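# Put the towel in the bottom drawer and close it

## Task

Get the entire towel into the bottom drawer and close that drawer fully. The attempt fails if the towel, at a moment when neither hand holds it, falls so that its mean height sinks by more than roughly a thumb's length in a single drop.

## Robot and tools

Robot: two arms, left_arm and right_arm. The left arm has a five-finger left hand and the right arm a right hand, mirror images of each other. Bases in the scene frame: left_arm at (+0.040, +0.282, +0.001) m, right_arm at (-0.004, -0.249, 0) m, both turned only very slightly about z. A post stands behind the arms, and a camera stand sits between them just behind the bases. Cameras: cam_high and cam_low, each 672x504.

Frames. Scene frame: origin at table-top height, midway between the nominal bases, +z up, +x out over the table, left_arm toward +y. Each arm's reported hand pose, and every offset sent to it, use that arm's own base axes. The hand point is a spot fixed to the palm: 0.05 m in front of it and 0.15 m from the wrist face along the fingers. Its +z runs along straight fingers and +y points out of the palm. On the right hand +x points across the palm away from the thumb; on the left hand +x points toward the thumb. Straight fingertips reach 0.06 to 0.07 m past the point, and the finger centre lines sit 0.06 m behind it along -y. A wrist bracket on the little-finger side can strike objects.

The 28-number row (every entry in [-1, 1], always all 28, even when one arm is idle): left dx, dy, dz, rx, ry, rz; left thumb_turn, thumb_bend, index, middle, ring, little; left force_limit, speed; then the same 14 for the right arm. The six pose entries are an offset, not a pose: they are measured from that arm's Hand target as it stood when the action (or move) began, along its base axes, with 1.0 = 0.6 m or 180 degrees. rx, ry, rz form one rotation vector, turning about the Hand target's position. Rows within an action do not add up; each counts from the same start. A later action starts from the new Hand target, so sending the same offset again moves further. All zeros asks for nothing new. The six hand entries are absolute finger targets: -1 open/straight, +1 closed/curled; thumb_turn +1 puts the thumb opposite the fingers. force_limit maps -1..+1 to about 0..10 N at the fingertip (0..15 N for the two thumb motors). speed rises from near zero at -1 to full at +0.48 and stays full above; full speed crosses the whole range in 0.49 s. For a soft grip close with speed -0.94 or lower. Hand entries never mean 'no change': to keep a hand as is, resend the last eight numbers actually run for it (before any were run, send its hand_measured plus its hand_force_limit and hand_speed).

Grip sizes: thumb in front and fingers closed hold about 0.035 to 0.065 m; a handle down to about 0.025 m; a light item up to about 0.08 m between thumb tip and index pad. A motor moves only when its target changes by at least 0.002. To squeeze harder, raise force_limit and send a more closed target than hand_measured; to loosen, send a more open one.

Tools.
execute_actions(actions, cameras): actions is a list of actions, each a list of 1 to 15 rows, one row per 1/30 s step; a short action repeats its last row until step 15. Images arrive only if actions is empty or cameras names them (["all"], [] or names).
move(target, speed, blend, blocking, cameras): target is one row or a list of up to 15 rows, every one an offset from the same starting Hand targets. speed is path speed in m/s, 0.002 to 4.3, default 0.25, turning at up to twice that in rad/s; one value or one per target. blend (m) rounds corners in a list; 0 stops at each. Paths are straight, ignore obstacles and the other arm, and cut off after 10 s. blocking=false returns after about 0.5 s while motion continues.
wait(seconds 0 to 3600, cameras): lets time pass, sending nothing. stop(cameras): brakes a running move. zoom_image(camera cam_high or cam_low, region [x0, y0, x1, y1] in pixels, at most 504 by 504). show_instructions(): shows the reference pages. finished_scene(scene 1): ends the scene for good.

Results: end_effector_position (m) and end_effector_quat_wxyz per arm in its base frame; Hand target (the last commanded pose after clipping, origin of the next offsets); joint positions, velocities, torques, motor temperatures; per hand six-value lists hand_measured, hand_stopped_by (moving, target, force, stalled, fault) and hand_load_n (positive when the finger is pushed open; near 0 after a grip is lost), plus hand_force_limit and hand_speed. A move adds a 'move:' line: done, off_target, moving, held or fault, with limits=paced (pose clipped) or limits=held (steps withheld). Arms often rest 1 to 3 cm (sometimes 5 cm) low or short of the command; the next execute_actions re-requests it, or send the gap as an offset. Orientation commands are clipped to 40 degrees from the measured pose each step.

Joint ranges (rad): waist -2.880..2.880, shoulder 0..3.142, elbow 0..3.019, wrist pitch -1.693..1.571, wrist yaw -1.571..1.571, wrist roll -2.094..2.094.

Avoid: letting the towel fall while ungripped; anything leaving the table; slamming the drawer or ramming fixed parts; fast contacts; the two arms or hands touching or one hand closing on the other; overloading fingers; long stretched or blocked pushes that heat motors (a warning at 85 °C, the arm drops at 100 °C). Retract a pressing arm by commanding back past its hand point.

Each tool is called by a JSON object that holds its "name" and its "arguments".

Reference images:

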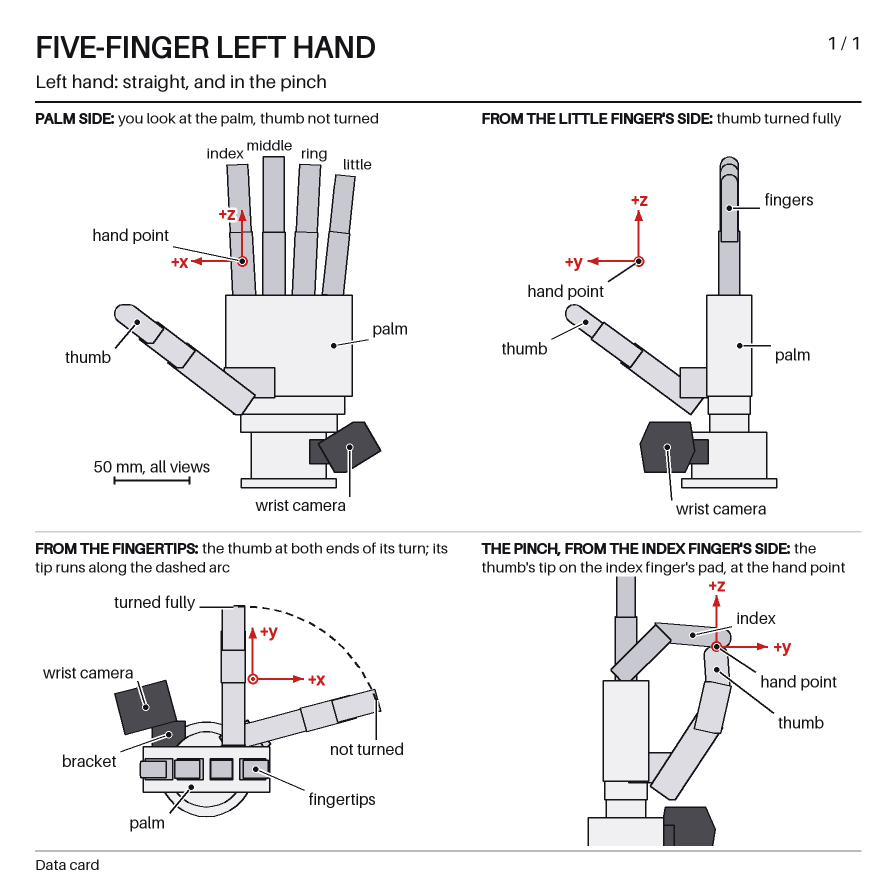

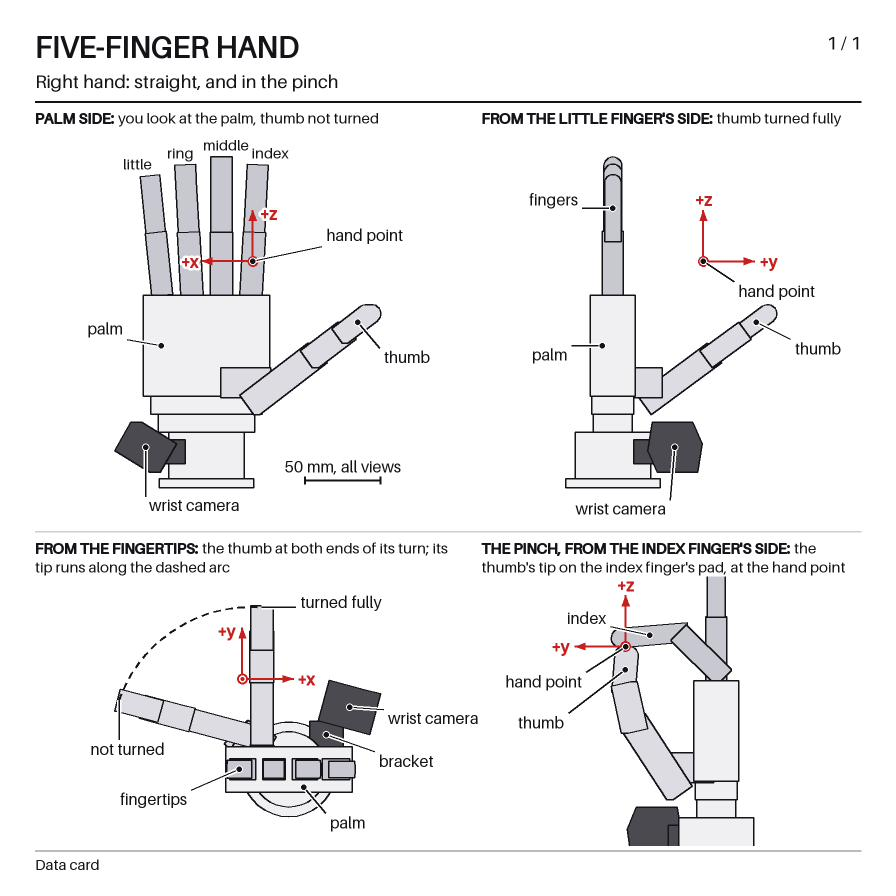

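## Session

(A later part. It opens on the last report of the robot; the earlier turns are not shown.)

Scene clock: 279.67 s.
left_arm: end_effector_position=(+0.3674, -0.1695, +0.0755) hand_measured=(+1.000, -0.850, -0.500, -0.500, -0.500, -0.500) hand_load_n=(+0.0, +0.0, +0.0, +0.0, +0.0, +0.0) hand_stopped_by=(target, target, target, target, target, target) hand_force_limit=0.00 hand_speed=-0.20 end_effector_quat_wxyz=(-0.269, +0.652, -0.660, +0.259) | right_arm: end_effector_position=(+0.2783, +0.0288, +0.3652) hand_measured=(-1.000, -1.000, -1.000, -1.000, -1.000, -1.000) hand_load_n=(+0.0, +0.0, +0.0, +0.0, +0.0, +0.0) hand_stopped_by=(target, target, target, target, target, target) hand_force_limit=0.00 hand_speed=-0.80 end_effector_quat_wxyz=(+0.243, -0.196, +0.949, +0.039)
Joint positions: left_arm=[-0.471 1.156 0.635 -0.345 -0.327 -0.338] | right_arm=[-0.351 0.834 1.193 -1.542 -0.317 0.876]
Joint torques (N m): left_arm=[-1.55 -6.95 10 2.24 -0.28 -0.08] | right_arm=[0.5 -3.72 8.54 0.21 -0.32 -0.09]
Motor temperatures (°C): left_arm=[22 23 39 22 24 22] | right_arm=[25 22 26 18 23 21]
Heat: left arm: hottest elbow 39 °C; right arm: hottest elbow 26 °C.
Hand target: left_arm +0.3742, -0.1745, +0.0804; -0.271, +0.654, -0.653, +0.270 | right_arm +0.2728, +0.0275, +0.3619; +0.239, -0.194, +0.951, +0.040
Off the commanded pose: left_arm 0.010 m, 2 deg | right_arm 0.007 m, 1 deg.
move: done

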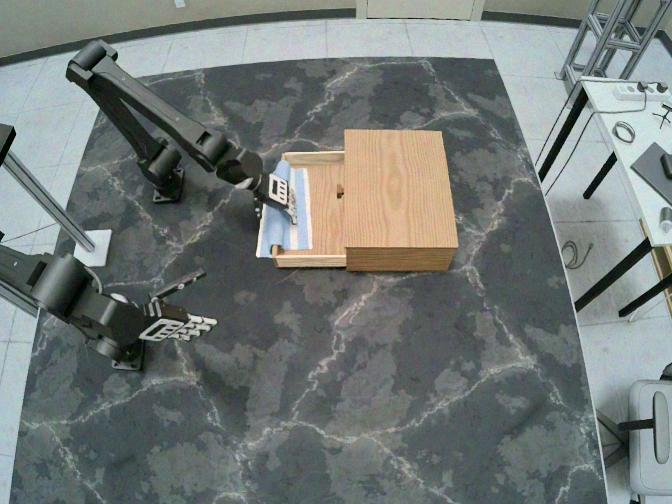

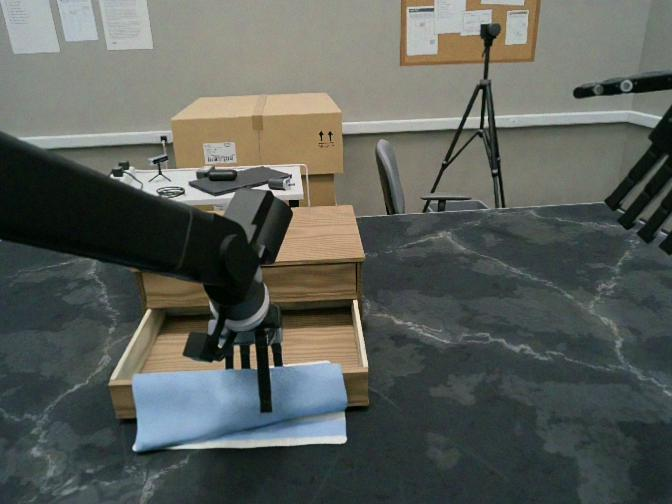

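{"name": "move", "arguments": {"target": [0,0,0,0,0,0,1,0.3,0.5,0.5,0.5,0.5,-0.2,-0.85,0,0,0,0,0,0,-1,-1,-1,-1,-1,-1,0,-0.8], "cameras": ["all"], "speed": 0.1}}

{"name": "zoom_image", "arguments": {"camera": "cam_high", "region": [200, 110, 360, 280]}}

{"name": "zoom_image", "arguments": {"camera": "cam_low", "region": [100, 220, 400, 460]}}

Scene clock: 287.30 s.
left_arm: end_effector_position=(+0.3728, -0.1709, +0.0790) hand_measured=(+1.000, -0.296, +0.068, -0.070, -0.042, +0.096) hand_load_n=(+0.0, +6.5, +3.0, +0.0, +0.0, +4.5) hand_stopped_by=(target, force, force, force, force, force) hand_force_limit=-0.20 hand_speed=-0.85 end_effector_quat_wxyz=(-0.274, +0.652, -0.654, +0.268) | right_arm: end_effector_position=(+0.2783, +0.0288, +0.3652) hand_measured=(-1.000, -1.000, -1.000, -1.000, -1.000, -1.000) hand_load_n=(+0.0, -0.5, -0.5, +0.0, +0.0, +0.0) hand_stopped_by=(target, target, target, target, target, target) hand_force_limit=0.00 hand_speed=-0.80 end_effector_quat_wxyz=(+0.243, -0.196, +0.949, +0.039)
Joint positions: left_arm=[-0.471 1.156 0.635 -0.322 -0.333 -0.339] | right_arm=[-0.351 0.834 1.193 -1.542 -0.317 0.876]
Joint torques (N m): left_arm=[-1.49 -6.77 10.04 1.28 -0.06 -0.07] | right_arm=[0.5 -3.84 8.54 0.2 -0.32 -0.09]
Heat: left arm: hottest elbow 37 °C; right arm: hottest elbow 27 °C.
Hand target: left_arm +0.3742, -0.1745, +0.0804; -0.271, +0.654, -0.653, +0.270 | right_arm +0.2728, +0.0275, +0.3619; +0.239, -0.194, +0.951, +0.040
Off the commanded pose: left_arm 0.004 m, 1 deg | right_arm 0.007 m, 1 deg.
move: done

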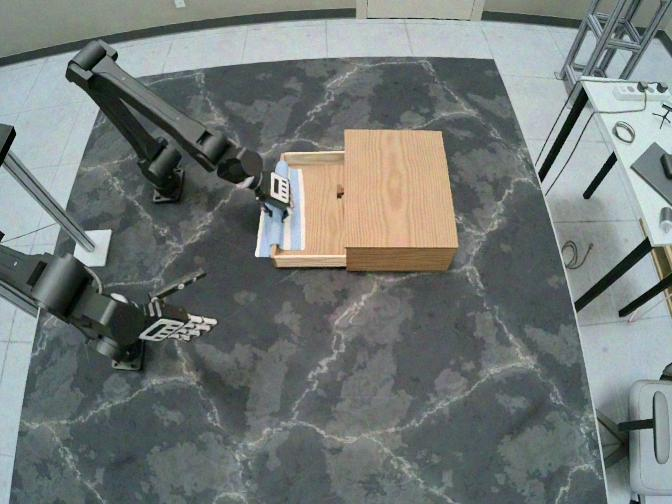

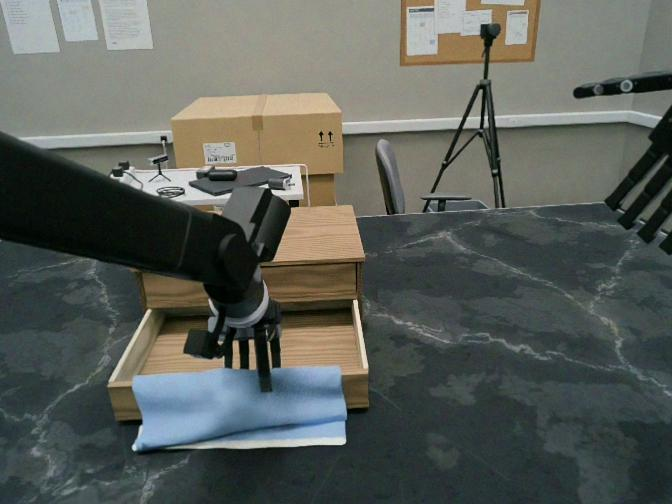

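Scaled by 2.965.

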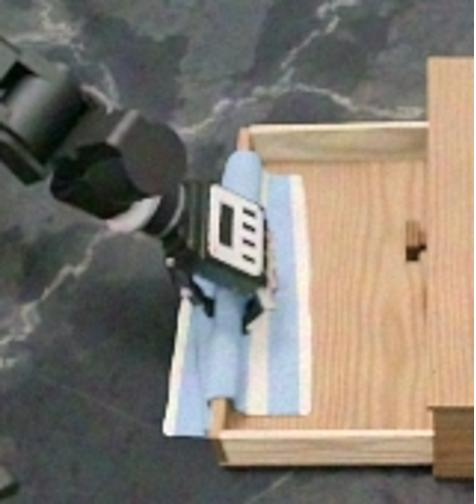

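Scaled by 1.680.

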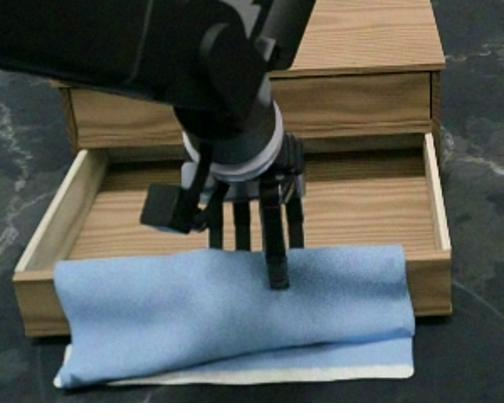

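{"name": "execute_actions", "arguments": {"actions": [[[0,0,0.01,0,0,0,1,0.30,0.50,0.50,0.50,0.50,0,-0.8,0,0,0,0,0,0,-1,-1,-1,-1,-1,-1,0,-0.8],[0,0,0.01,0,0,0,1,0.31,0.51,0.51,0.51,0.51,0,-0.8,0,0,0,0,0,0,-1,-1,-1,-1,-1,-1,0,-0.8]],[[0,0,0.013,0,0,0,1,0.32,0.52,0.52,0.52,0.52,0,-0.8,0,0,0,0,0,0,-1,-1,-1,-1,-1,-1,0,-0.8]],[[0,0,0.013,0,0,0,1,0.33,0.53,0.53,0.53,0.53,0,-0.8,0,0,0,0,0,0,-1,-1,-1,-1,-1,-1,0,-0.8]],[[0,0,0.013,0,0,0,1,0.34,0.54,0.54,0.54,0.54,0,-0.8,0,0,0,0,0,0,-1,-1,-1,-1,-1,-1,0,-0.8]]], "cameras": ["all"]}}

{"name": "zoom_image", "arguments": {"camera": "cam_high", "region": [200, 110, 360, 280]}}

{"name": "zoom_image", "arguments": {"camera": "cam_low", "region": [100, 220, 400, 460]}}

Scene clock: 298.13 s.
left_arm: end_effector_position=(+0.3654, -0.1686, +0.0850) hand_measured=(+1.000, -0.292, +0.118, +0.052, +0.082, +0.162) hand_load_n=(+1.0, +13.0, +5.0, +5.5, +6.0, +6.0) hand_stopped_by=(target, force, force, force, force, force) hand_force_limit=0.00 hand_speed=-0.80 end_effector_quat_wxyz=(-0.267, +0.653, -0.662, +0.255) | right_arm: end_effector_position=(+0.2783, +0.0288, +0.3652) hand_measured=(-1.000, -1.000, -1.000, -1.000, -1.000, -1.000) hand_load_n=(+0.0, +0.0, +0.0, +0.0, +0.0, +0.0) hand_stopped_by=(target, target, target, target, target, target) hand_force_limit=0.00 hand_speed=-0.80 end_effector_quat_wxyz=(+0.243, -0.196, +0.949, +0.039)
Joint positions: left_arm=[-0.471 1.138 0.655 -0.394 -0.327 -0.339] | right_arm=[-0.351 0.834 1.193 -1.542 -0.317 0.876]
Joint torques (N m): left_arm=[-1.38 -9.11 12.9 0.18 -0.28 -0.07] | right_arm=[0.5 -3.78 8.54 0.2 -0.32 -0.1]
Heat: left arm: hottest elbow 36 °C; right arm: hottest elbow 27 °C.
Hand target: left_arm +0.3742, -0.1744, +0.1098; -0.271, +0.654, -0.653, +0.270 | right_arm +0.2728, +0.0275, +0.3619; +0.239, -0.194, +0.951, +0.040
Off the commanded pose: left_arm 0.027 m, 2 deg | right_arm 0.007 m, 1 deg.
Step readings (end_effector_position of left_arm | right_arm):
0: (+0.3728, -0.1709, +0.0790) | (+0.2783, +0.0288, +0.3652)
1: (+0.3728, -0.1709, +0.0790) | (+0.2783, +0.0288, +0.3652)
2: (+0.3728, -0.1709, +0.0790) | (+0.2783, +0.0288, +0.3652)
4: (+0.3725, -0.1708, +0.0788) | (+0.2783, +0.0288, +0.3652)
8: (+0.3721, -0.1709, +0.0786) | (+0.2783, +0.0288, +0.3652)
15: (+0.3714, -0.1712, +0.0782) | (+0.2783, +0.0288, +0.3652)
16: (+0.3713, -0.1711, +0.0781) | (+0.2783, +0.0288, +0.3652)
17: (+0.3709, -0.1709, +0.0779) | (+0.2783, +0.0288, +0.3652)
19: (+0.3696, -0.1703, +0.0770) | (+0.2783, +0.0288, +0.3652)
23: (+0.3689, -0.1701, +0.0771) | (+0.2783, +0.0288, +0.3652)
30: (+0.3687, -0.1700, +0.0771) | (+0.2783, +0.0288, +0.3652)
31: (+0.3686, -0.1699, +0.0770) | (+0.2783, +0.0288, +0.3652)
32: (+0.3684, -0.1698, +0.0773) | (+0.2783, +0.0288, +0.3652)
34: (+0.3662, -0.1690, +0.0771) | (+0.2783, +0.0288, +0.3652)
38: (+0.3660, -0.1689, +0.0794) | (+0.2783, +0.0288, +0.3652)
45: (+0.3660, -0.1689, +0.0796) | (+0.2783, +0.0288, +0.3652)
46: (+0.3660, -0.1690, +0.0798) | (+0.2783, +0.0288, +0.3652)
47: (+0.3658, -0.1689, +0.0800) | (+0.2783, +0.0288, +0.3652)
49: (+0.3657, -0.1688, +0.0819) | (+0.2783, +0.0288, +0.3652)
53: (+0.3654, -0.1687, +0.0850) | (+0.2783, +0.0288, +0.3652)
60: (+0.3654, -0.1686, +0.0850) | (+0.2783, +0.0288, +0.3652)

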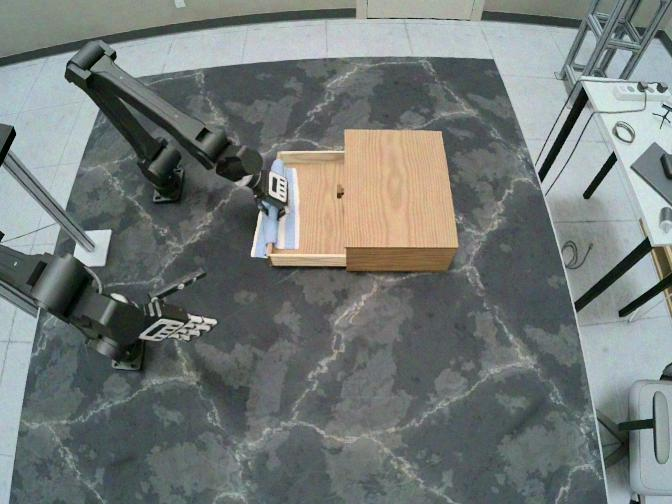

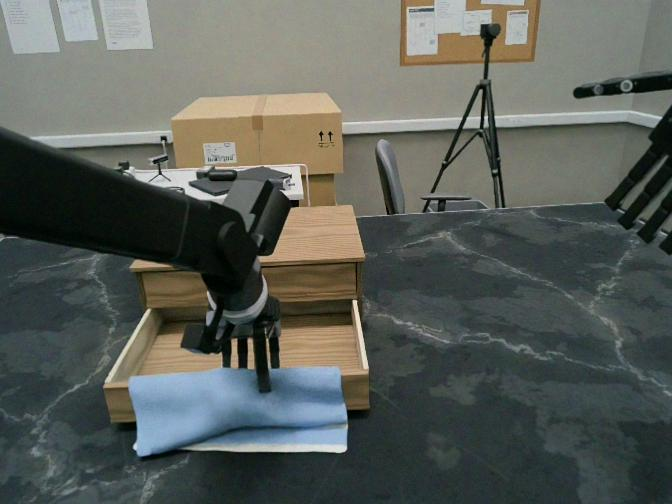

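Scaled by 2.965.

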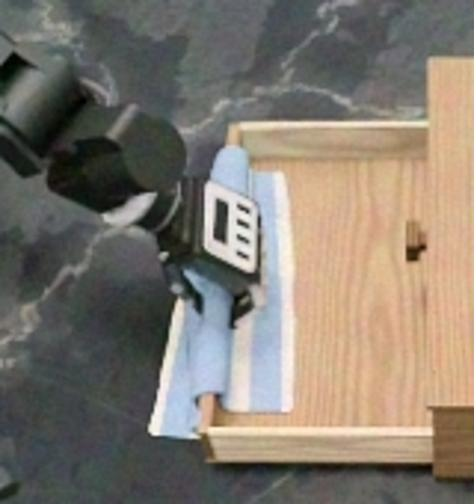

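Scaled by 1.680.

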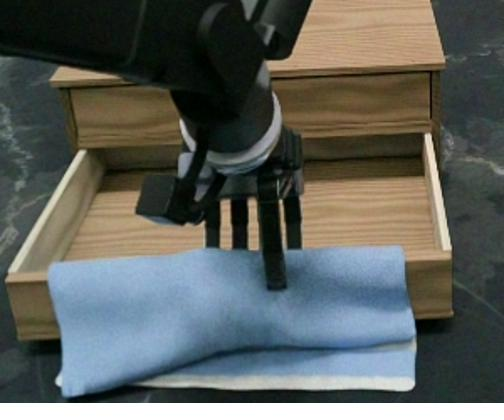

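{"name": "execute_actions", "arguments": {"actions": [[[0.01,0,0,0,0,0,1,-0.33,0.10,0.02,0.06,0.13,-0.3,-0.8,0,0,0,0,0,0,-1,-1,-1,-1,-1,-1,0,-0.8]],[[0.01,0,0.01,0,0,0,1,-0.33,0.10,0.02,0.06,0.13,-0.3,-0.8,0,0,0,0,0,0,-1,-1,-1,-1,-1,-1,0,-0.8]],[[0.01,0,0.01,0,0,0,1,-0.33,0.10,0.02,0.06,0.13,-0.3,-0.8,0,0,0,0,0,0,-1,-1,-1,-1,-1,-1,0,-0.8]]], "cameras": ["all"]}}

{"name": "zoom_image", "arguments": {"camera": "cam_high", "region": [200, 110, 360, 280]}}

{"name": "zoom_image", "arguments": {"camera": "cam_low", "region": [100, 220, 400, 460]}}

Scene clock: 305.93 s.
left_arm: end_effector_position=(+0.3671, -0.1669, +0.0909) hand_measured=(+1.000, -0.332, +0.100, +0.020, +0.060, +0.130) hand_load_n=(+0.0, +7.5, +2.5, +1.0, +2.5, +2.0) hand_stopped_by=(target, force, force, target, force, target) hand_force_limit=-0.30 hand_speed=-0.80 end_effector_quat_wxyz=(-0.259, +0.657, -0.664, +0.246) | right_arm: end_effector_position=(+0.2783, +0.0288, +0.3652) hand_measured=(-1.000, -1.000, -1.000, -1.000, -1.000, -1.000) hand_load_n=(+0.0, +0.0, +0.0, +0.0, +0.0, +0.0) hand_stopped_by=(target, target, target, target, target, target) hand_force_limit=0.00 hand_speed=-0.80 end_effector_quat_wxyz=(+0.243, -0.196, +0.949, +0.039)
Joint positions: left_arm=[-0.458 1.142 0.684 -0.44 -0.312 -0.337] | right_arm=[-0.351 0.834 1.193 -1.542 -0.317 0.876]
Joint torques (N m): left_arm=[-0.44 -7.3 15.13 1.16 -0.25 0.09] | right_arm=[0.5 -3.72 8.53 0.24 -0.31 -0.09]
Heat: left arm: hottest elbow 37 °C; right arm: hottest elbow 27 °C.
Hand target: left_arm +0.3922, -0.1745, +0.1217; -0.271, +0.654, -0.653, +0.270 | right_arm +0.2728, +0.0275, +0.3619; +0.239, -0.194, +0.951, +0.040
Off the commanded pose: left_arm 0.040 m, 3 deg | right_arm 0.007 m, 1 deg.
Step readings (end_effector_position of left_arm | right_arm):
0: (+0.3654, -0.1686, +0.0850) | (+0.2783, +0.0288, +0.3652)
1: (+0.3654, -0.1687, +0.0850) | (+0.2783, +0.0288, +0.3652)
2: (+0.3655, -0.1689, +0.0852) | (+0.2783, +0.0288, +0.3652)
4: (+0.3650, -0.1691, +0.0852) | (+0.2783, +0.0288, +0.3652)
8: (+0.3652, -0.1692, +0.0853) | (+0.2783, +0.0288, +0.3652)
15: (+0.3652, -0.1691, +0.0853) | (+0.2783, +0.0288, +0.3652)
16: (+0.3651, -0.1690, +0.0853) | (+0.2783, +0.0288, +0.3652)
17: (+0.3653, -0.1690, +0.0857) | (+0.2783, +0.0288, +0.3652)
19: (+0.3659, -0.1683, +0.0870) | (+0.2783, +0.0288, +0.3652)
23: (+0.3663, -0.1674, +0.0882) | (+0.2783, +0.0288, +0.3652)
30: (+0.3664, -0.1674, +0.0884) | (+0.2783, +0.0288, +0.3652)
31: (+0.3664, -0.1675, +0.0886) | (+0.2783, +0.0288, +0.3652)
32: (+0.3667, -0.1673, +0.0889) | (+0.2783, +0.0288, +0.3652)
34: (+0.3671, -0.1671, +0.0897) | (+0.2783, +0.0288, +0.3652)
38: (+0.3671, -0.1670, +0.0907) | (+0.2783, +0.0288, +0.3652)
45: (+0.3671, -0.1669, +0.0909) | (+0.2783, +0.0288, +0.3652)

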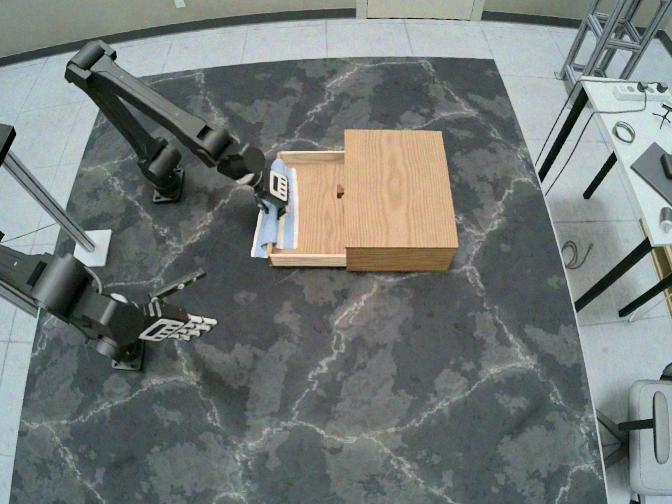

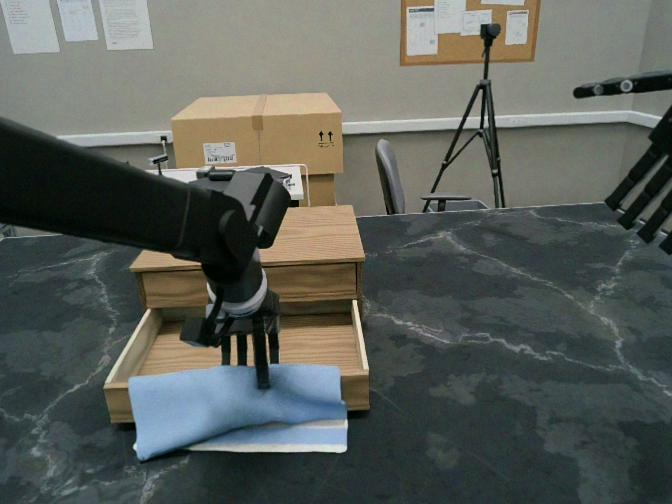

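Scaled by 2.965.

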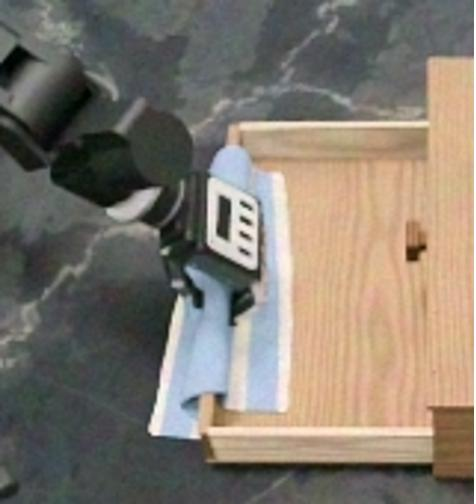

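Scaled by 1.680.

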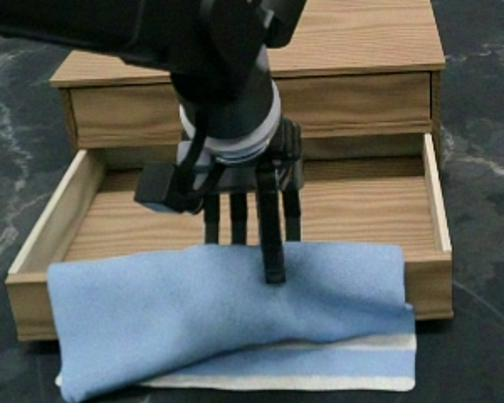

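{"name": "execute_actions", "arguments": {"actions": [[[0,0,0.015,0,0,0,1,-0.33,0.20,0.12,0.16,0.23,-0.3,-0.85,0,0,0,0,0,0,-1,-1,-1,-1,-1,-1,0,-0.8]],[[0,0,0.015,0,0,0,1,-0.33,0.21,0.13,0.17,0.24,-0.3,-0.85,0,0,0,0,0,0,-1,-1,-1,-1,-1,-1,0,-0.8]],[[0,0,0.015,0,0,0,1,-0.33,0.22,0.14,0.18,0.25,-0.3,-0.85,0,0,0,0,0,0,-1,-1,-1,-1,-1,-1,0,-0.8]],[[0,0,0.015,0,0,0,1,-0.33,0.23,0.15,0.19,0.26,-0.3,-0.85,0,0,0,0,0,0,-1,-1,-1,-1,-1,-1,0,-0.8]]], "cameras": ["all"]}}

{"name": "zoom_image", "arguments": {"camera": "cam_high", "region": [200, 110, 360, 280]}}

{"name": "zoom_image", "arguments": {"camera": "cam_low", "region": [100, 220, 400, 460]}}

Scene clock: 313.47 s.
left_arm: end_effector_position=(+0.3745, -0.1691, +0.1262) hand_measured=(+1.000, -0.332, +0.230, +0.150, +0.190, +0.260) hand_load_n=(+0.0, +1.0, +1.0, +0.0, +0.5, +0.0) hand_stopped_by=(target, force, target, target, target, target) hand_force_limit=-0.30 hand_speed=-0.85 end_effector_quat_wxyz=(-0.260, +0.658, -0.663, +0.245) | right_arm: end_effector_position=(+0.2783, +0.0288, +0.3652) hand_measured=(-1.000, -1.000, -1.000, -1.000, -1.000, -1.000) hand_load_n=(+0.0, +0.0, +0.0, +0.0, +0.0, +0.0) hand_stopped_by=(target, target, target, target, target, target) hand_force_limit=0.00 hand_speed=-0.80 end_effector_quat_wxyz=(+0.243, -0.196, +0.949, +0.039)
Joint positions: left_arm=[-0.455 1.12 0.769 -0.548 -0.313 -0.336] | right_arm=[-0.351 0.834 1.193 -1.542 -0.317 0.876]
Joint torques (N m): left_arm=[-0.56 -8.47 14.54 1.07 -0.24 0.1] | right_arm=[0.5 -3.78 8.58 0.2 -0.32 -0.1]
Heat: left arm: hottest elbow 38 °C; right arm: hottest elbow 27 °C.
Hand target: left_arm +0.3922, -0.1743, +0.1577; -0.271, +0.654, -0.653, +0.270 | right_arm +0.2728, +0.0275, +0.3619; +0.239, -0.194, +0.951, +0.040
Off the commanded pose: left_arm 0.036 m, 3 deg | right_arm 0.007 m, 1 deg.
Step readings (end_effector_position of left_arm | right_arm):
0: (+0.3671, -0.1669, +0.0909) | (+0.2783, +0.0288, +0.3652)
1: (+0.3670, -0.1669, +0.0909) | (+0.2783, +0.0288, +0.3652)
2: (+0.3669, -0.1669, +0.0913) | (+0.2783, +0.0288, +0.3652)
4: (+0.3682, -0.1669, +0.0940) | (+0.2783, +0.0288, +0.3652)
8: (+0.3732, -0.1686, +0.1017) | (+0.2783, +0.0288, +0.3652)
15: (+0.3748, -0.1693, +0.1043) | (+0.2783, +0.0288, +0.3652)
16: (+0.3747, -0.1692, +0.1043) | (+0.2783, +0.0288, +0.3652)
17: (+0.3744, -0.1691, +0.1044) | (+0.2783, +0.0288, +0.3652)
19: (+0.3731, -0.1684, +0.1046) | (+0.2783, +0.0288, +0.3652)
23: (+0.3733, -0.1685, +0.1072) | (+0.2783, +0.0288, +0.3652)
30: (+0.3734, -0.1686, +0.1083) | (+0.2783, +0.0288, +0.3652)
31: (+0.3733, -0.1685, +0.1083) | (+0.2783, +0.0288, +0.3652)
32: (+0.3729, -0.1683, +0.1086) | (+0.2783, +0.0288, +0.3652)
34: (+0.3720, -0.1679, +0.1100) | (+0.2783, +0.0288, +0.3652)
38: (+0.3732, -0.1685, +0.1154) | (+0.2783, +0.0288, +0.3652)
45: (+0.3743, -0.1690, +0.1181) | (+0.2783, +0.0288, +0.3652)
46: (+0.3742, -0.1690, +0.1181) | (+0.2783, +0.0288, +0.3652)
47: (+0.3739, -0.1688, +0.1183) | (+0.2783, +0.0288, +0.3652)
49: (+0.3728, -0.1683, +0.1193) | (+0.2783, +0.0288, +0.3652)
53: (+0.3737, -0.1687, +0.1238) | (+0.2783, +0.0288, +0.3652)
60: (+0.3746, -0.1692, +0.1263) | (+0.2783, +0.0288, +0.3652)

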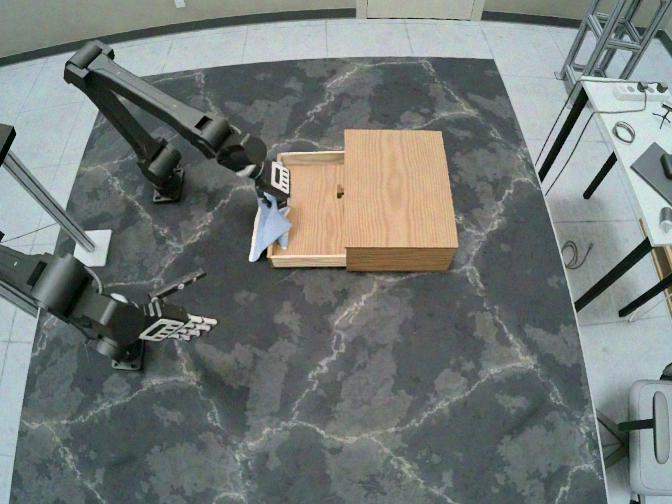

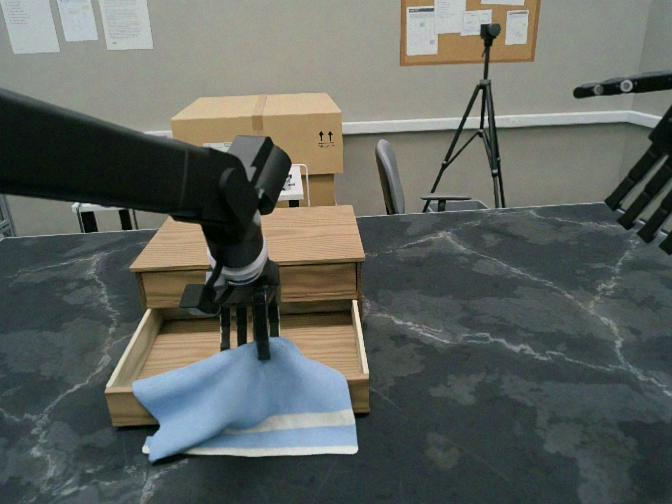

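Scaled by 2.965.

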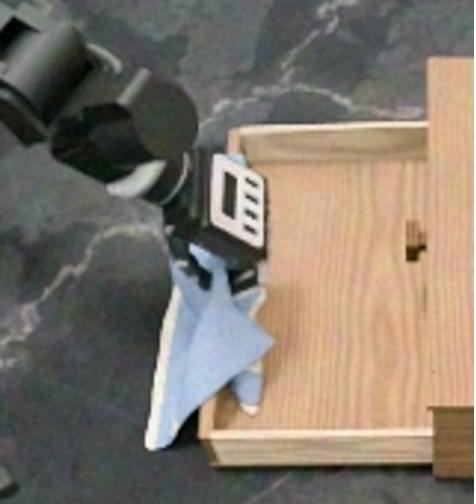

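Scaled by 1.680.

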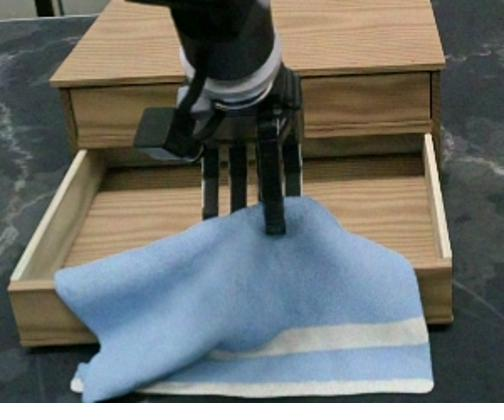

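{"name": "execute_actions", "arguments": {"actions": [[[0,0,0,0,0,0,1,-0.1,0.50,0.5,0.5,0.5,-0.1,-0.85,0,0,0,0,0,0,-1,-1,-1,-1,-1,-1,0,-0.8]],[[0,0,0,0,0,0,1,-0.1,0.50,0.5,0.5,0.5,-0.1,-0.85,0,0,0,0,0,0,-1,-1,-1,-1,-1,-1,0,-0.8]],[[0,0,0,0,0,0,1,-0.1,0.50,0.5,0.5,0.5,-0.1,-0.85,0,0,0,0,0,0,-1,-1,-1,-1,-1,-1,0,-0.8]],[[0,0,0.0,0,0,0,1,-0.1,0.50,0.5,0.5,0.5,-0.1,-0.85,0,0,0,0,0,0,-1,-1,-1,-1,-1,-1,0,-0.8]]], "cameras": ["all"]}}

{"name": "zoom_image", "arguments": {"camera": "cam_high", "region": [200, 110, 360, 280]}}

{"name": "zoom_image", "arguments": {"camera": "cam_low", "region": [100, 220, 400, 460]}}

Scene clock: 322.63 s.
left_arm: end_effector_position=(+0.3745, -0.1691, +0.1262) hand_measured=(+1.000, -0.294, +0.268, +0.216, +0.500, +0.500) hand_load_n=(+0.5, +7.5, +5.0, +5.5, +0.5, +0.0) hand_stopped_by=(target, force, force, force, target, target) hand_force_limit=-0.10 hand_speed=-0.85 end_effector_quat_wxyz=(-0.260, +0.658, -0.663, +0.245) | right_arm: end_effector_position=(+0.2783, +0.0288, +0.3652) hand_measured=(-1.000, -1.000, -1.000, -1.000, -1.000, -1.000) hand_load_n=(+0.0, +0.0, +0.0, +0.0, +0.0, +0.0) hand_stopped_by=(target, target, target, target, target, target) hand_force_limit=0.00 hand_speed=-0.80 end_effector_quat_wxyz=(+0.243, -0.196, +0.949, +0.039)
Joint positions: left_arm=[-0.455 1.12 0.769 -0.548 -0.313 -0.336] | right_arm=[-0.351 0.834 1.193 -1.542 -0.317 0.876]
Joint torques (N m): left_arm=[-0.62 -8.53 14.54 1.09 -0.24 0.1] | right_arm=[0.56 -3.72 8.54 0.23 -0.32 -0.09]
Heat: left arm: hottest elbow 38 °C; right arm: hottest elbow 27 °C.
Hand target: left_arm +0.3922, -0.1743, +0.1577; -0.271, +0.654, -0.653, +0.270 | right_arm +0.2728, +0.0275, +0.3619; +0.239, -0.194, +0.951, +0.040
Off the commanded pose: left_arm 0.036 m, 3 deg | right_arm 0.007 m, 1 deg.
Step readings (end_effector_position of left_arm | right_arm):
0: (+0.3745, -0.1691, +0.1262) | (+0.2783, +0.0288, +0.3652)
1: (+0.3745, -0.1691, +0.1262) | (+0.2783, +0.0288, +0.3652)
2: (+0.3745, -0.1691, +0.1262) | (+0.2783, +0.0288, +0.3652)
4: (+0.3745, -0.1691, +0.1262) | (+0.2783, +0.0288, +0.3652)
8: (+0.3745, -0.1691, +0.1262) | (+0.2783, +0.0288, +0.3652)
15: (+0.3745, -0.1691, +0.1262) | (+0.2783, +0.0288, +0.3652)
16: (+0.3745, -0.1691, +0.1262) | (+0.2783, +0.0288, +0.3652)
17: (+0.3745, -0.1691, +0.1262) | (+0.2783, +0.0288, +0.3652)
19: (+0.3745, -0.1691, +0.1262) | (+0.2783, +0.0288, +0.3652)
23: (+0.3745, -0.1691, +0.1262) | (+0.2783, +0.0288, +0.3652)
30: (+0.3745, -0.1691, +0.1262) | (+0.2783, +0.0288, +0.3652)
31: (+0.3745, -0.1691, +0.1262) | (+0.2783, +0.0288, +0.3652)
32: (+0.3745, -0.1691, +0.1262) | (+0.2783, +0.0288, +0.3652)
34: (+0.3745, -0.1691, +0.1262) | (+0.2783, +0.0288, +0.3652)
38: (+0.3745, -0.1691, +0.1262) | (+0.2783, +0.0288, +0.3652)
45: (+0.3745, -0.1691, +0.1262) | (+0.2783, +0.0288, +0.3652)
46: (+0.3745, -0.1691, +0.1262) | (+0.2783, +0.0288, +0.3652)
47: (+0.3745, -0.1691, +0.1262) | (+0.2783, +0.0288, +0.3652)
49: (+0.3745, -0.1691, +0.1262) | (+0.2783, +0.0288, +0.3652)
53: (+0.3745, -0.1691, +0.1262) | (+0.2783, +0.0288, +0.3652)
60: (+0.3745, -0.1691, +0.1262) | (+0.2783, +0.0288, +0.3652)

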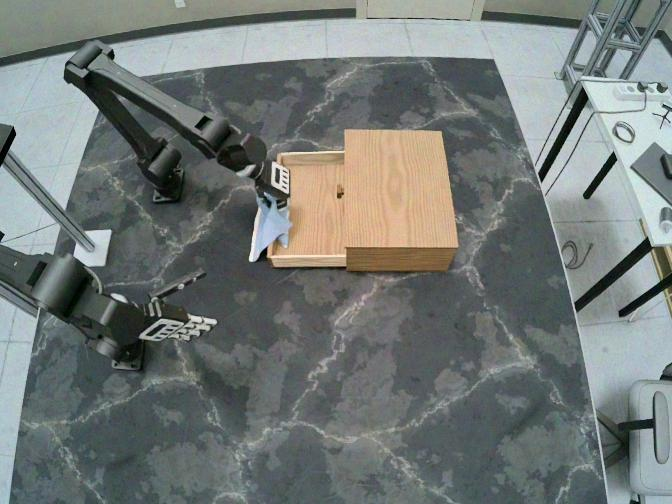

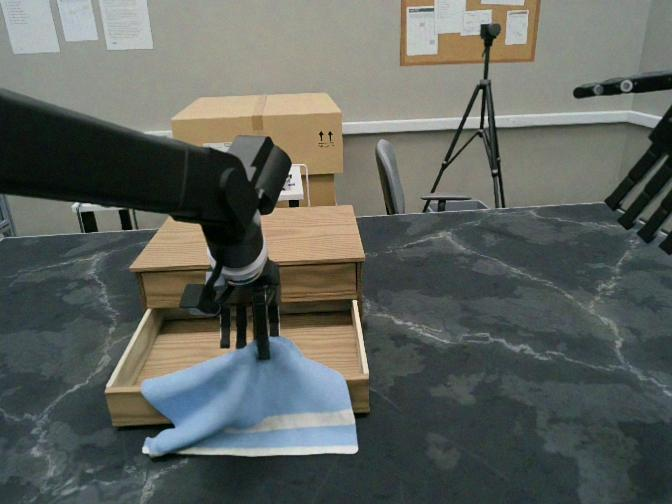

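Scaled by 2.965.

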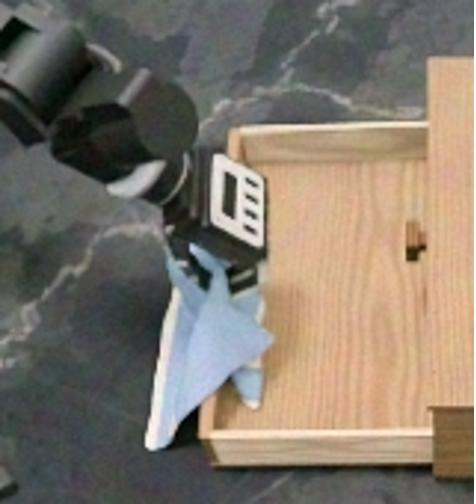

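Scaled by 1.680.

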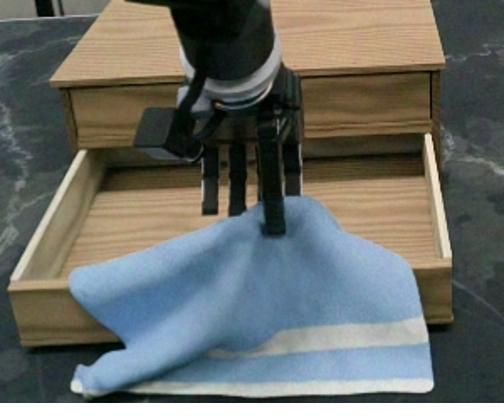

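{"name": "move", "arguments": {"target": [[0,0,0.15,0,0,0,1,-0.1,0.50,0.5,0.5,0.5,-0.1,-0.85,0,0,0,0,0,0,-1,-1,-1,-1,-1,-1,0,-0.8],[0,0.08,0.33,0,0,0,1,-0.1,0.50,0.5,0.5,0.5,-0.1,-0.85,0,0,0,0,0,0,-1,-1,-1,-1,-1,-1,0,-0.8]], "cameras": ["all"], "speed": 0.08, "blend": 0.03}}

{"name": "zoom_image", "arguments": {"camera": "cam_high", "region": [200, 60, 400, 280]}}

{"name": "zoom_image", "arguments": {"camera": "cam_low", "region": [100, 150, 400, 460]}}

Scene clock: 330.90 s.
left_arm: end_effector_position=(+0.3859, -0.1272, +0.3243) hand_measured=(+1.000, -0.294, +0.268, +0.216, +0.500, +0.500) hand_load_n=(+0.5, +7.0, +4.5, +6.0, +0.5, +0.0) hand_stopped_by=(target, force, force, force, target, target) hand_force_limit=-0.10 hand_speed=-0.85 end_effector_quat_wxyz=(-0.257, +0.661, -0.659, +0.248) | right_arm: end_effector_position=(+0.2783, +0.0288, +0.3652) hand_measured=(-1.000, -1.000, -1.000, -1.000, -1.000, -1.000) hand_load_n=(+0.0, +0.0, +0.0, +0.0, +0.0, +0.0) hand_stopped_by=(target, target, target, target, target, target) hand_force_limit=0.00 hand_speed=-0.80 end_effector_quat_wxyz=(+0.243, -0.196, +0.949, +0.039)
Joint positions: left_arm=[-0.317 1.054 1.245 -1.059 -0.222 -0.238] | right_arm=[-0.351 0.834 1.193 -1.542 -0.317 0.876]
Joint torques (N m): left_arm=[-0.62 -7.77 15.43 1.2 -0.05 0.18] | right_arm=[0.5 -3.78 8.53 0.21 -0.32 -0.09]
Heat: left arm: hottest elbow 39 °C; right arm: hottest elbow 27 °C.
Hand target: left_arm +0.3922, -0.1263, +0.3556; -0.271, +0.654, -0.653, +0.270 | right_arm +0.2728, +0.0275, +0.3619; +0.239, -0.194, +0.951, +0.040
Off the commanded pose: left_arm 0.032 m, 3 deg | right_arm 0.007 m, 1 deg.
move: off_target (left_arm)

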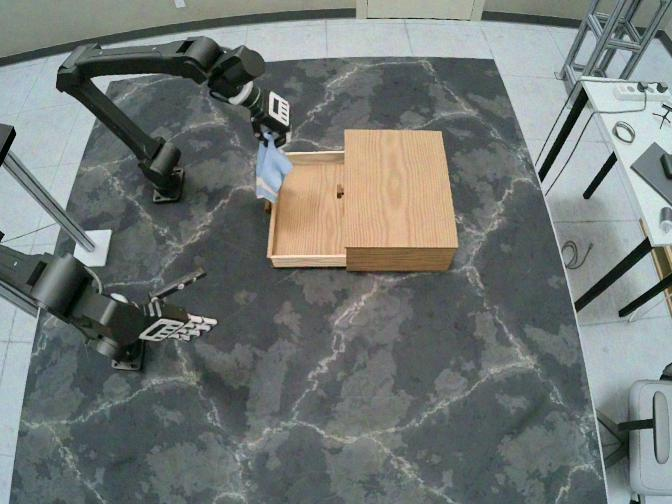

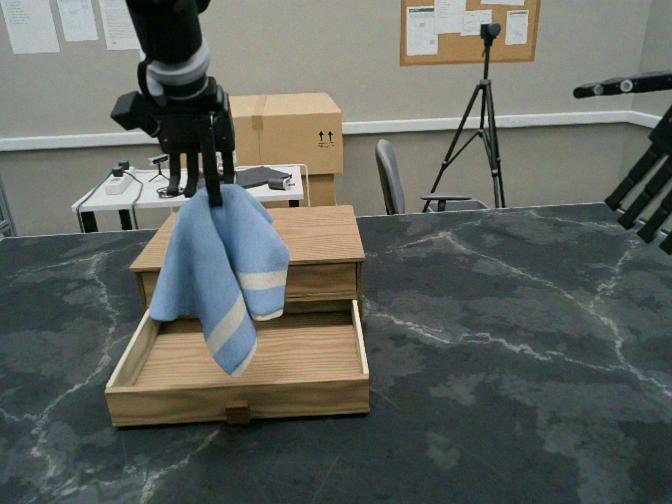

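Scaled by 2.291.

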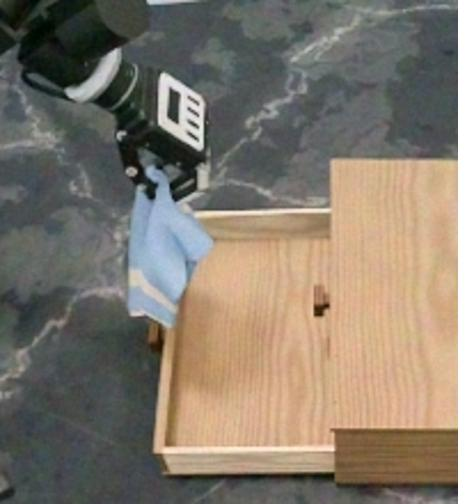

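Scaled by 1.626.

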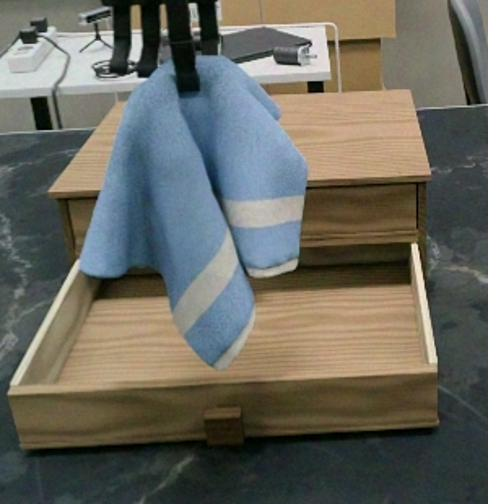

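{"name": "move", "arguments": {"target": [[0.03,-0.01,0.067,0,0,0,1,-0.1,0.50,0.5,0.5,0.5,-0.1,-0.85,0,0,0,0,0,0,-1,-1,-1,-1,-1,-1,0,-0.8],[0.142,-0.033,0.05,0,0,0,1,-0.1,0.50,0.5,0.5,0.5,-0.1,-0.85,0,0,0,0,0,0,-1,-1,-1,-1,-1,-1,0,-0.8],[0.142,-0.033,-0.1,0,0,0,1,-0.1,0.50,0.5,0.5,0.5,-0.1,-0.85,0,0,0,0,0,0,-1,-1,-1,-1,-1,-1,0,-0.8]], "cameras": ["all"], "speed": 0.08, "blend": 0.02}}

{"name": "zoom_image", "arguments": {"camera": "cam_high", "region": [200, 60, 400, 280]}}

{"name": "zoom_image", "arguments": {"camera": "cam_low", "region": [100, 150, 400, 460]}}

Scene clock: 350.23 s.
left_arm: end_effector_position=(+0.4726, -0.1486, +0.2774) hand_measured=(+1.000, -0.294, +0.268, +0.216, +0.500, +0.500) hand_load_n=(+0.5, +7.0, +4.5, +5.5, +0.0, +0.0) hand_stopped_by=(target, force, force, force, target, target) hand_force_limit=-0.10 hand_speed=-0.85 end_effector_quat_wxyz=(-0.258, +0.660, -0.659, +0.251) | right_arm: end_effector_position=(+0.2783, +0.0288, +0.3652) hand_measured=(-1.000, -1.000, -1.000, -1.000, -1.000, -1.000) hand_load_n=(+0.0, +0.0, +0.0, +0.0, +0.0, +0.0) hand_stopped_by=(target, target, target, target, target, target) hand_force_limit=0.00 hand_speed=-0.80 end_effector_quat_wxyz=(+0.243, -0.196, +0.949, +0.039)
Joint positions: left_arm=[-0.3 1.27 1.285 -0.875 -0.209 -0.223] | right_arm=[-0.351 0.834 1.193 -1.542 -0.317 0.876]
Joint torques (N m): left_arm=[-0.62 -11.52 11.69 2.22 -0.06 0.15] | right_arm=[0.44 -3.78 8.57 0.21 -0.31 -0.09]
Heat: left arm: hottest elbow 41 °C; right arm: hottest elbow 27 °C.
Hand target: left_arm +0.4774, -0.1462, +0.2959; -0.271, +0.654, -0.653, +0.270 | right_arm +0.2728, +0.0275, +0.3619; +0.239, -0.194, +0.951, +0.040
Off the commanded pose: left_arm 0.019 m, 3 deg | right_arm 0.007 m, 1 deg.
move: off_target (left_arm)

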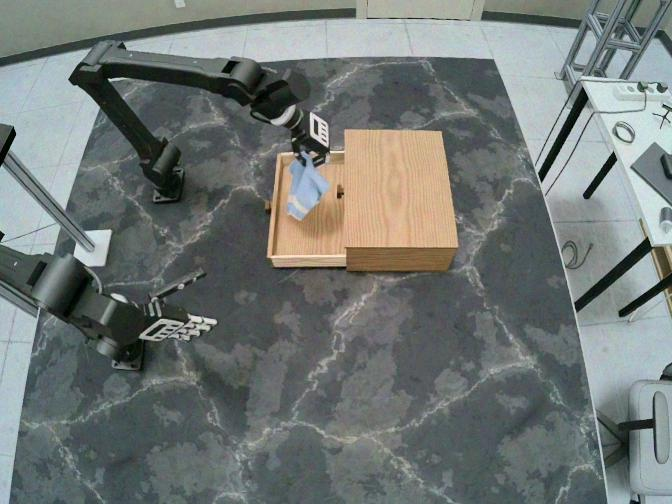

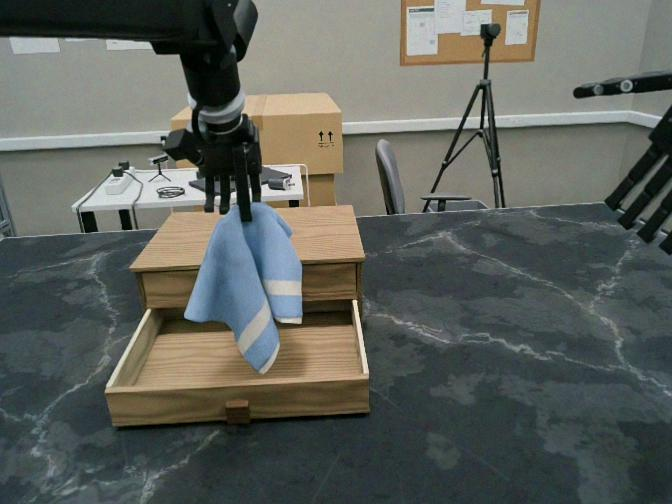

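Scaled by 2.291.

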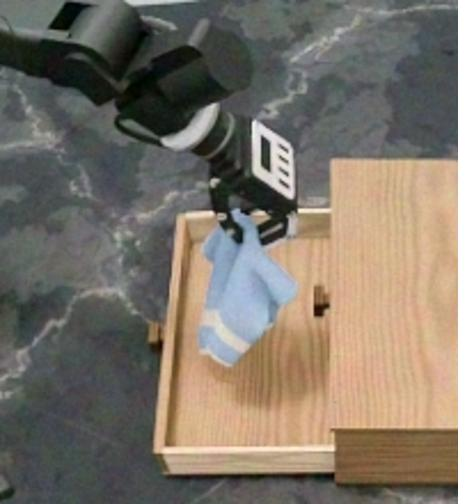

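Scaled by 1.626.

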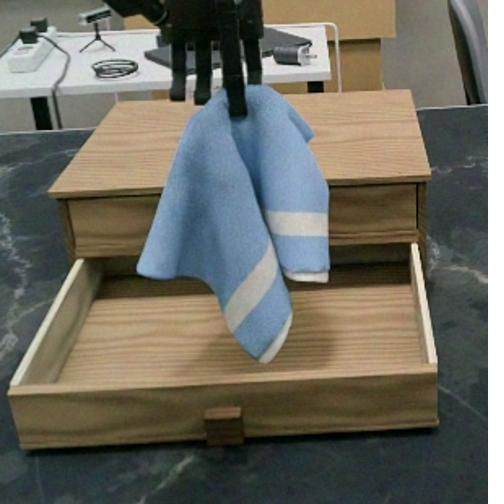

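{"name": "move", "arguments": {"target": [[-0.058,0.0,-0.05,0,0,0,1,-0.1,0.50,0.5,0.5,0.5,-0.1,-0.85,0,0,0,0,0,0,-1,-1,-1,-1,-1,-1,0,-0.8],[-0.058,0.0,-0.28,0,0,0,1,-0.1,0.50,0.5,0.5,0.5,-0.1,-0.85,0,0,0,0,0,0,-1,-1,-1,-1,-1,-1,0,-0.8]], "cameras": ["all"], "speed": 0.08, "blend": 0.02}}

{"name": "zoom_image", "arguments": {"camera": "cam_high", "region": [200, 60, 400, 280]}}

{"name": "zoom_image", "arguments": {"camera": "cam_low", "region": [100, 150, 400, 460]}}

Scene clock: 359.43 s.
left_arm: end_effector_position=(+0.4369, -0.1411, +0.1251) hand_measured=(+1.000, -0.294, +0.268, +0.216, +0.500, +0.500) hand_load_n=(+0.5, +7.0, +5.0, +5.5, +0.5, +0.0) hand_stopped_by=(target, force, force, force, target, target) hand_force_limit=-0.10 hand_speed=-0.85 end_effector_quat_wxyz=(-0.268, +0.655, -0.656, +0.262) | right_arm: end_effector_position=(+0.2783, +0.0288, +0.3652) hand_measured=(-1.000, -1.000, -1.000, -1.000, -1.000, -1.000) hand_load_n=(-0.5, +0.0, +0.0, +0.0, +0.0, +0.0) hand_stopped_by=(target, target, target, target, target, target) hand_force_limit=0.00 hand_speed=-0.80 end_effector_quat_wxyz=(+0.243, -0.196, +0.949, +0.039)
Joint positions: left_arm=[-0.313 1.235 0.834 -0.428 -0.223 -0.223] | right_arm=[-0.351 0.834 1.193 -1.542 -0.317 0.876]
Joint torques (N m): left_arm=[-1.79 -8.18 10.39 2.18 -0.21 -0.06] | right_arm=[0.44 -3.72 8.54 0.21 -0.31 -0.09]
Heat: left arm: hottest elbow 40 °C; right arm: hottest elbow 27 °C.
Hand target: left_arm +0.4425, -0.1462, +0.1277; -0.271, +0.654, -0.653, +0.270 | right_arm +0.2728, +0.0275, +0.3619; +0.239, -0.194, +0.951, +0.040
Off the commanded pose: left_arm 0.008 m, 1 deg | right_arm 0.007 m, 1 deg.
move: done

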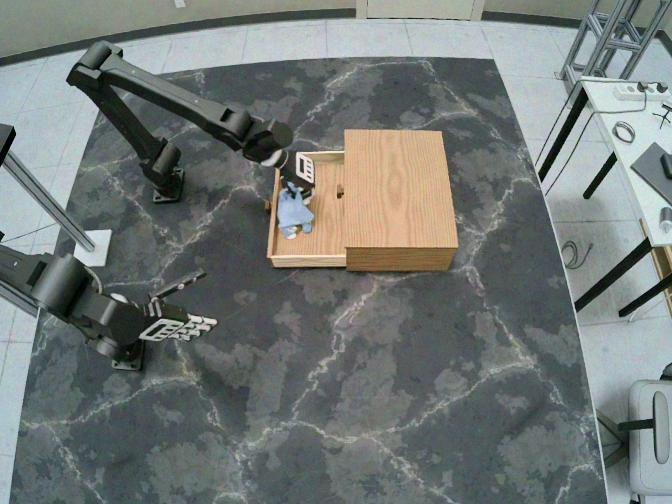

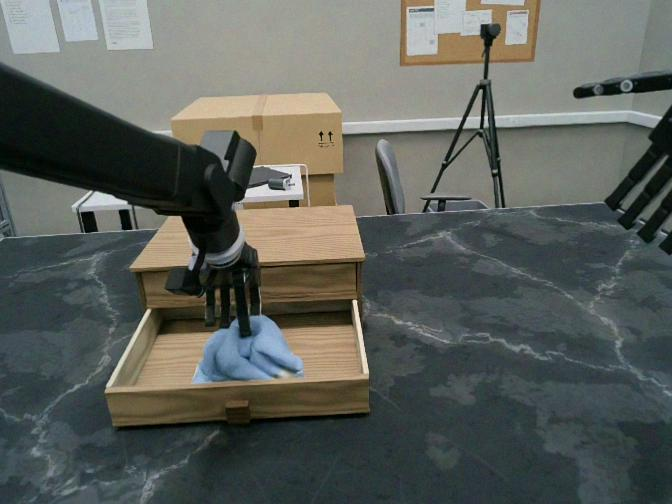

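Scaled by 2.291.

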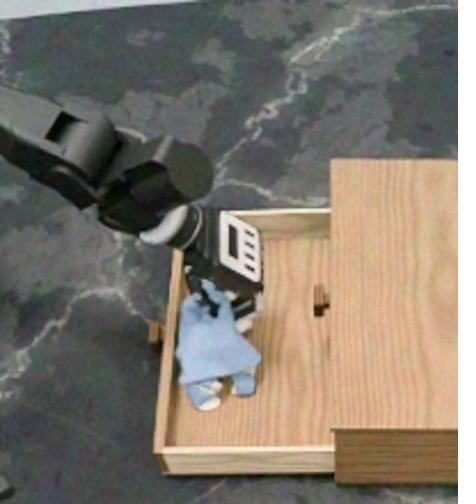

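Scaled by 1.626.

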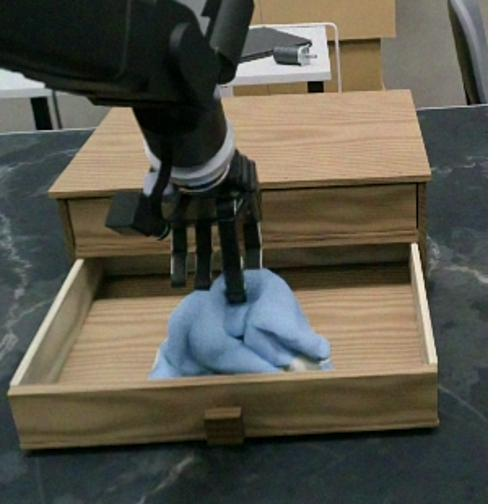

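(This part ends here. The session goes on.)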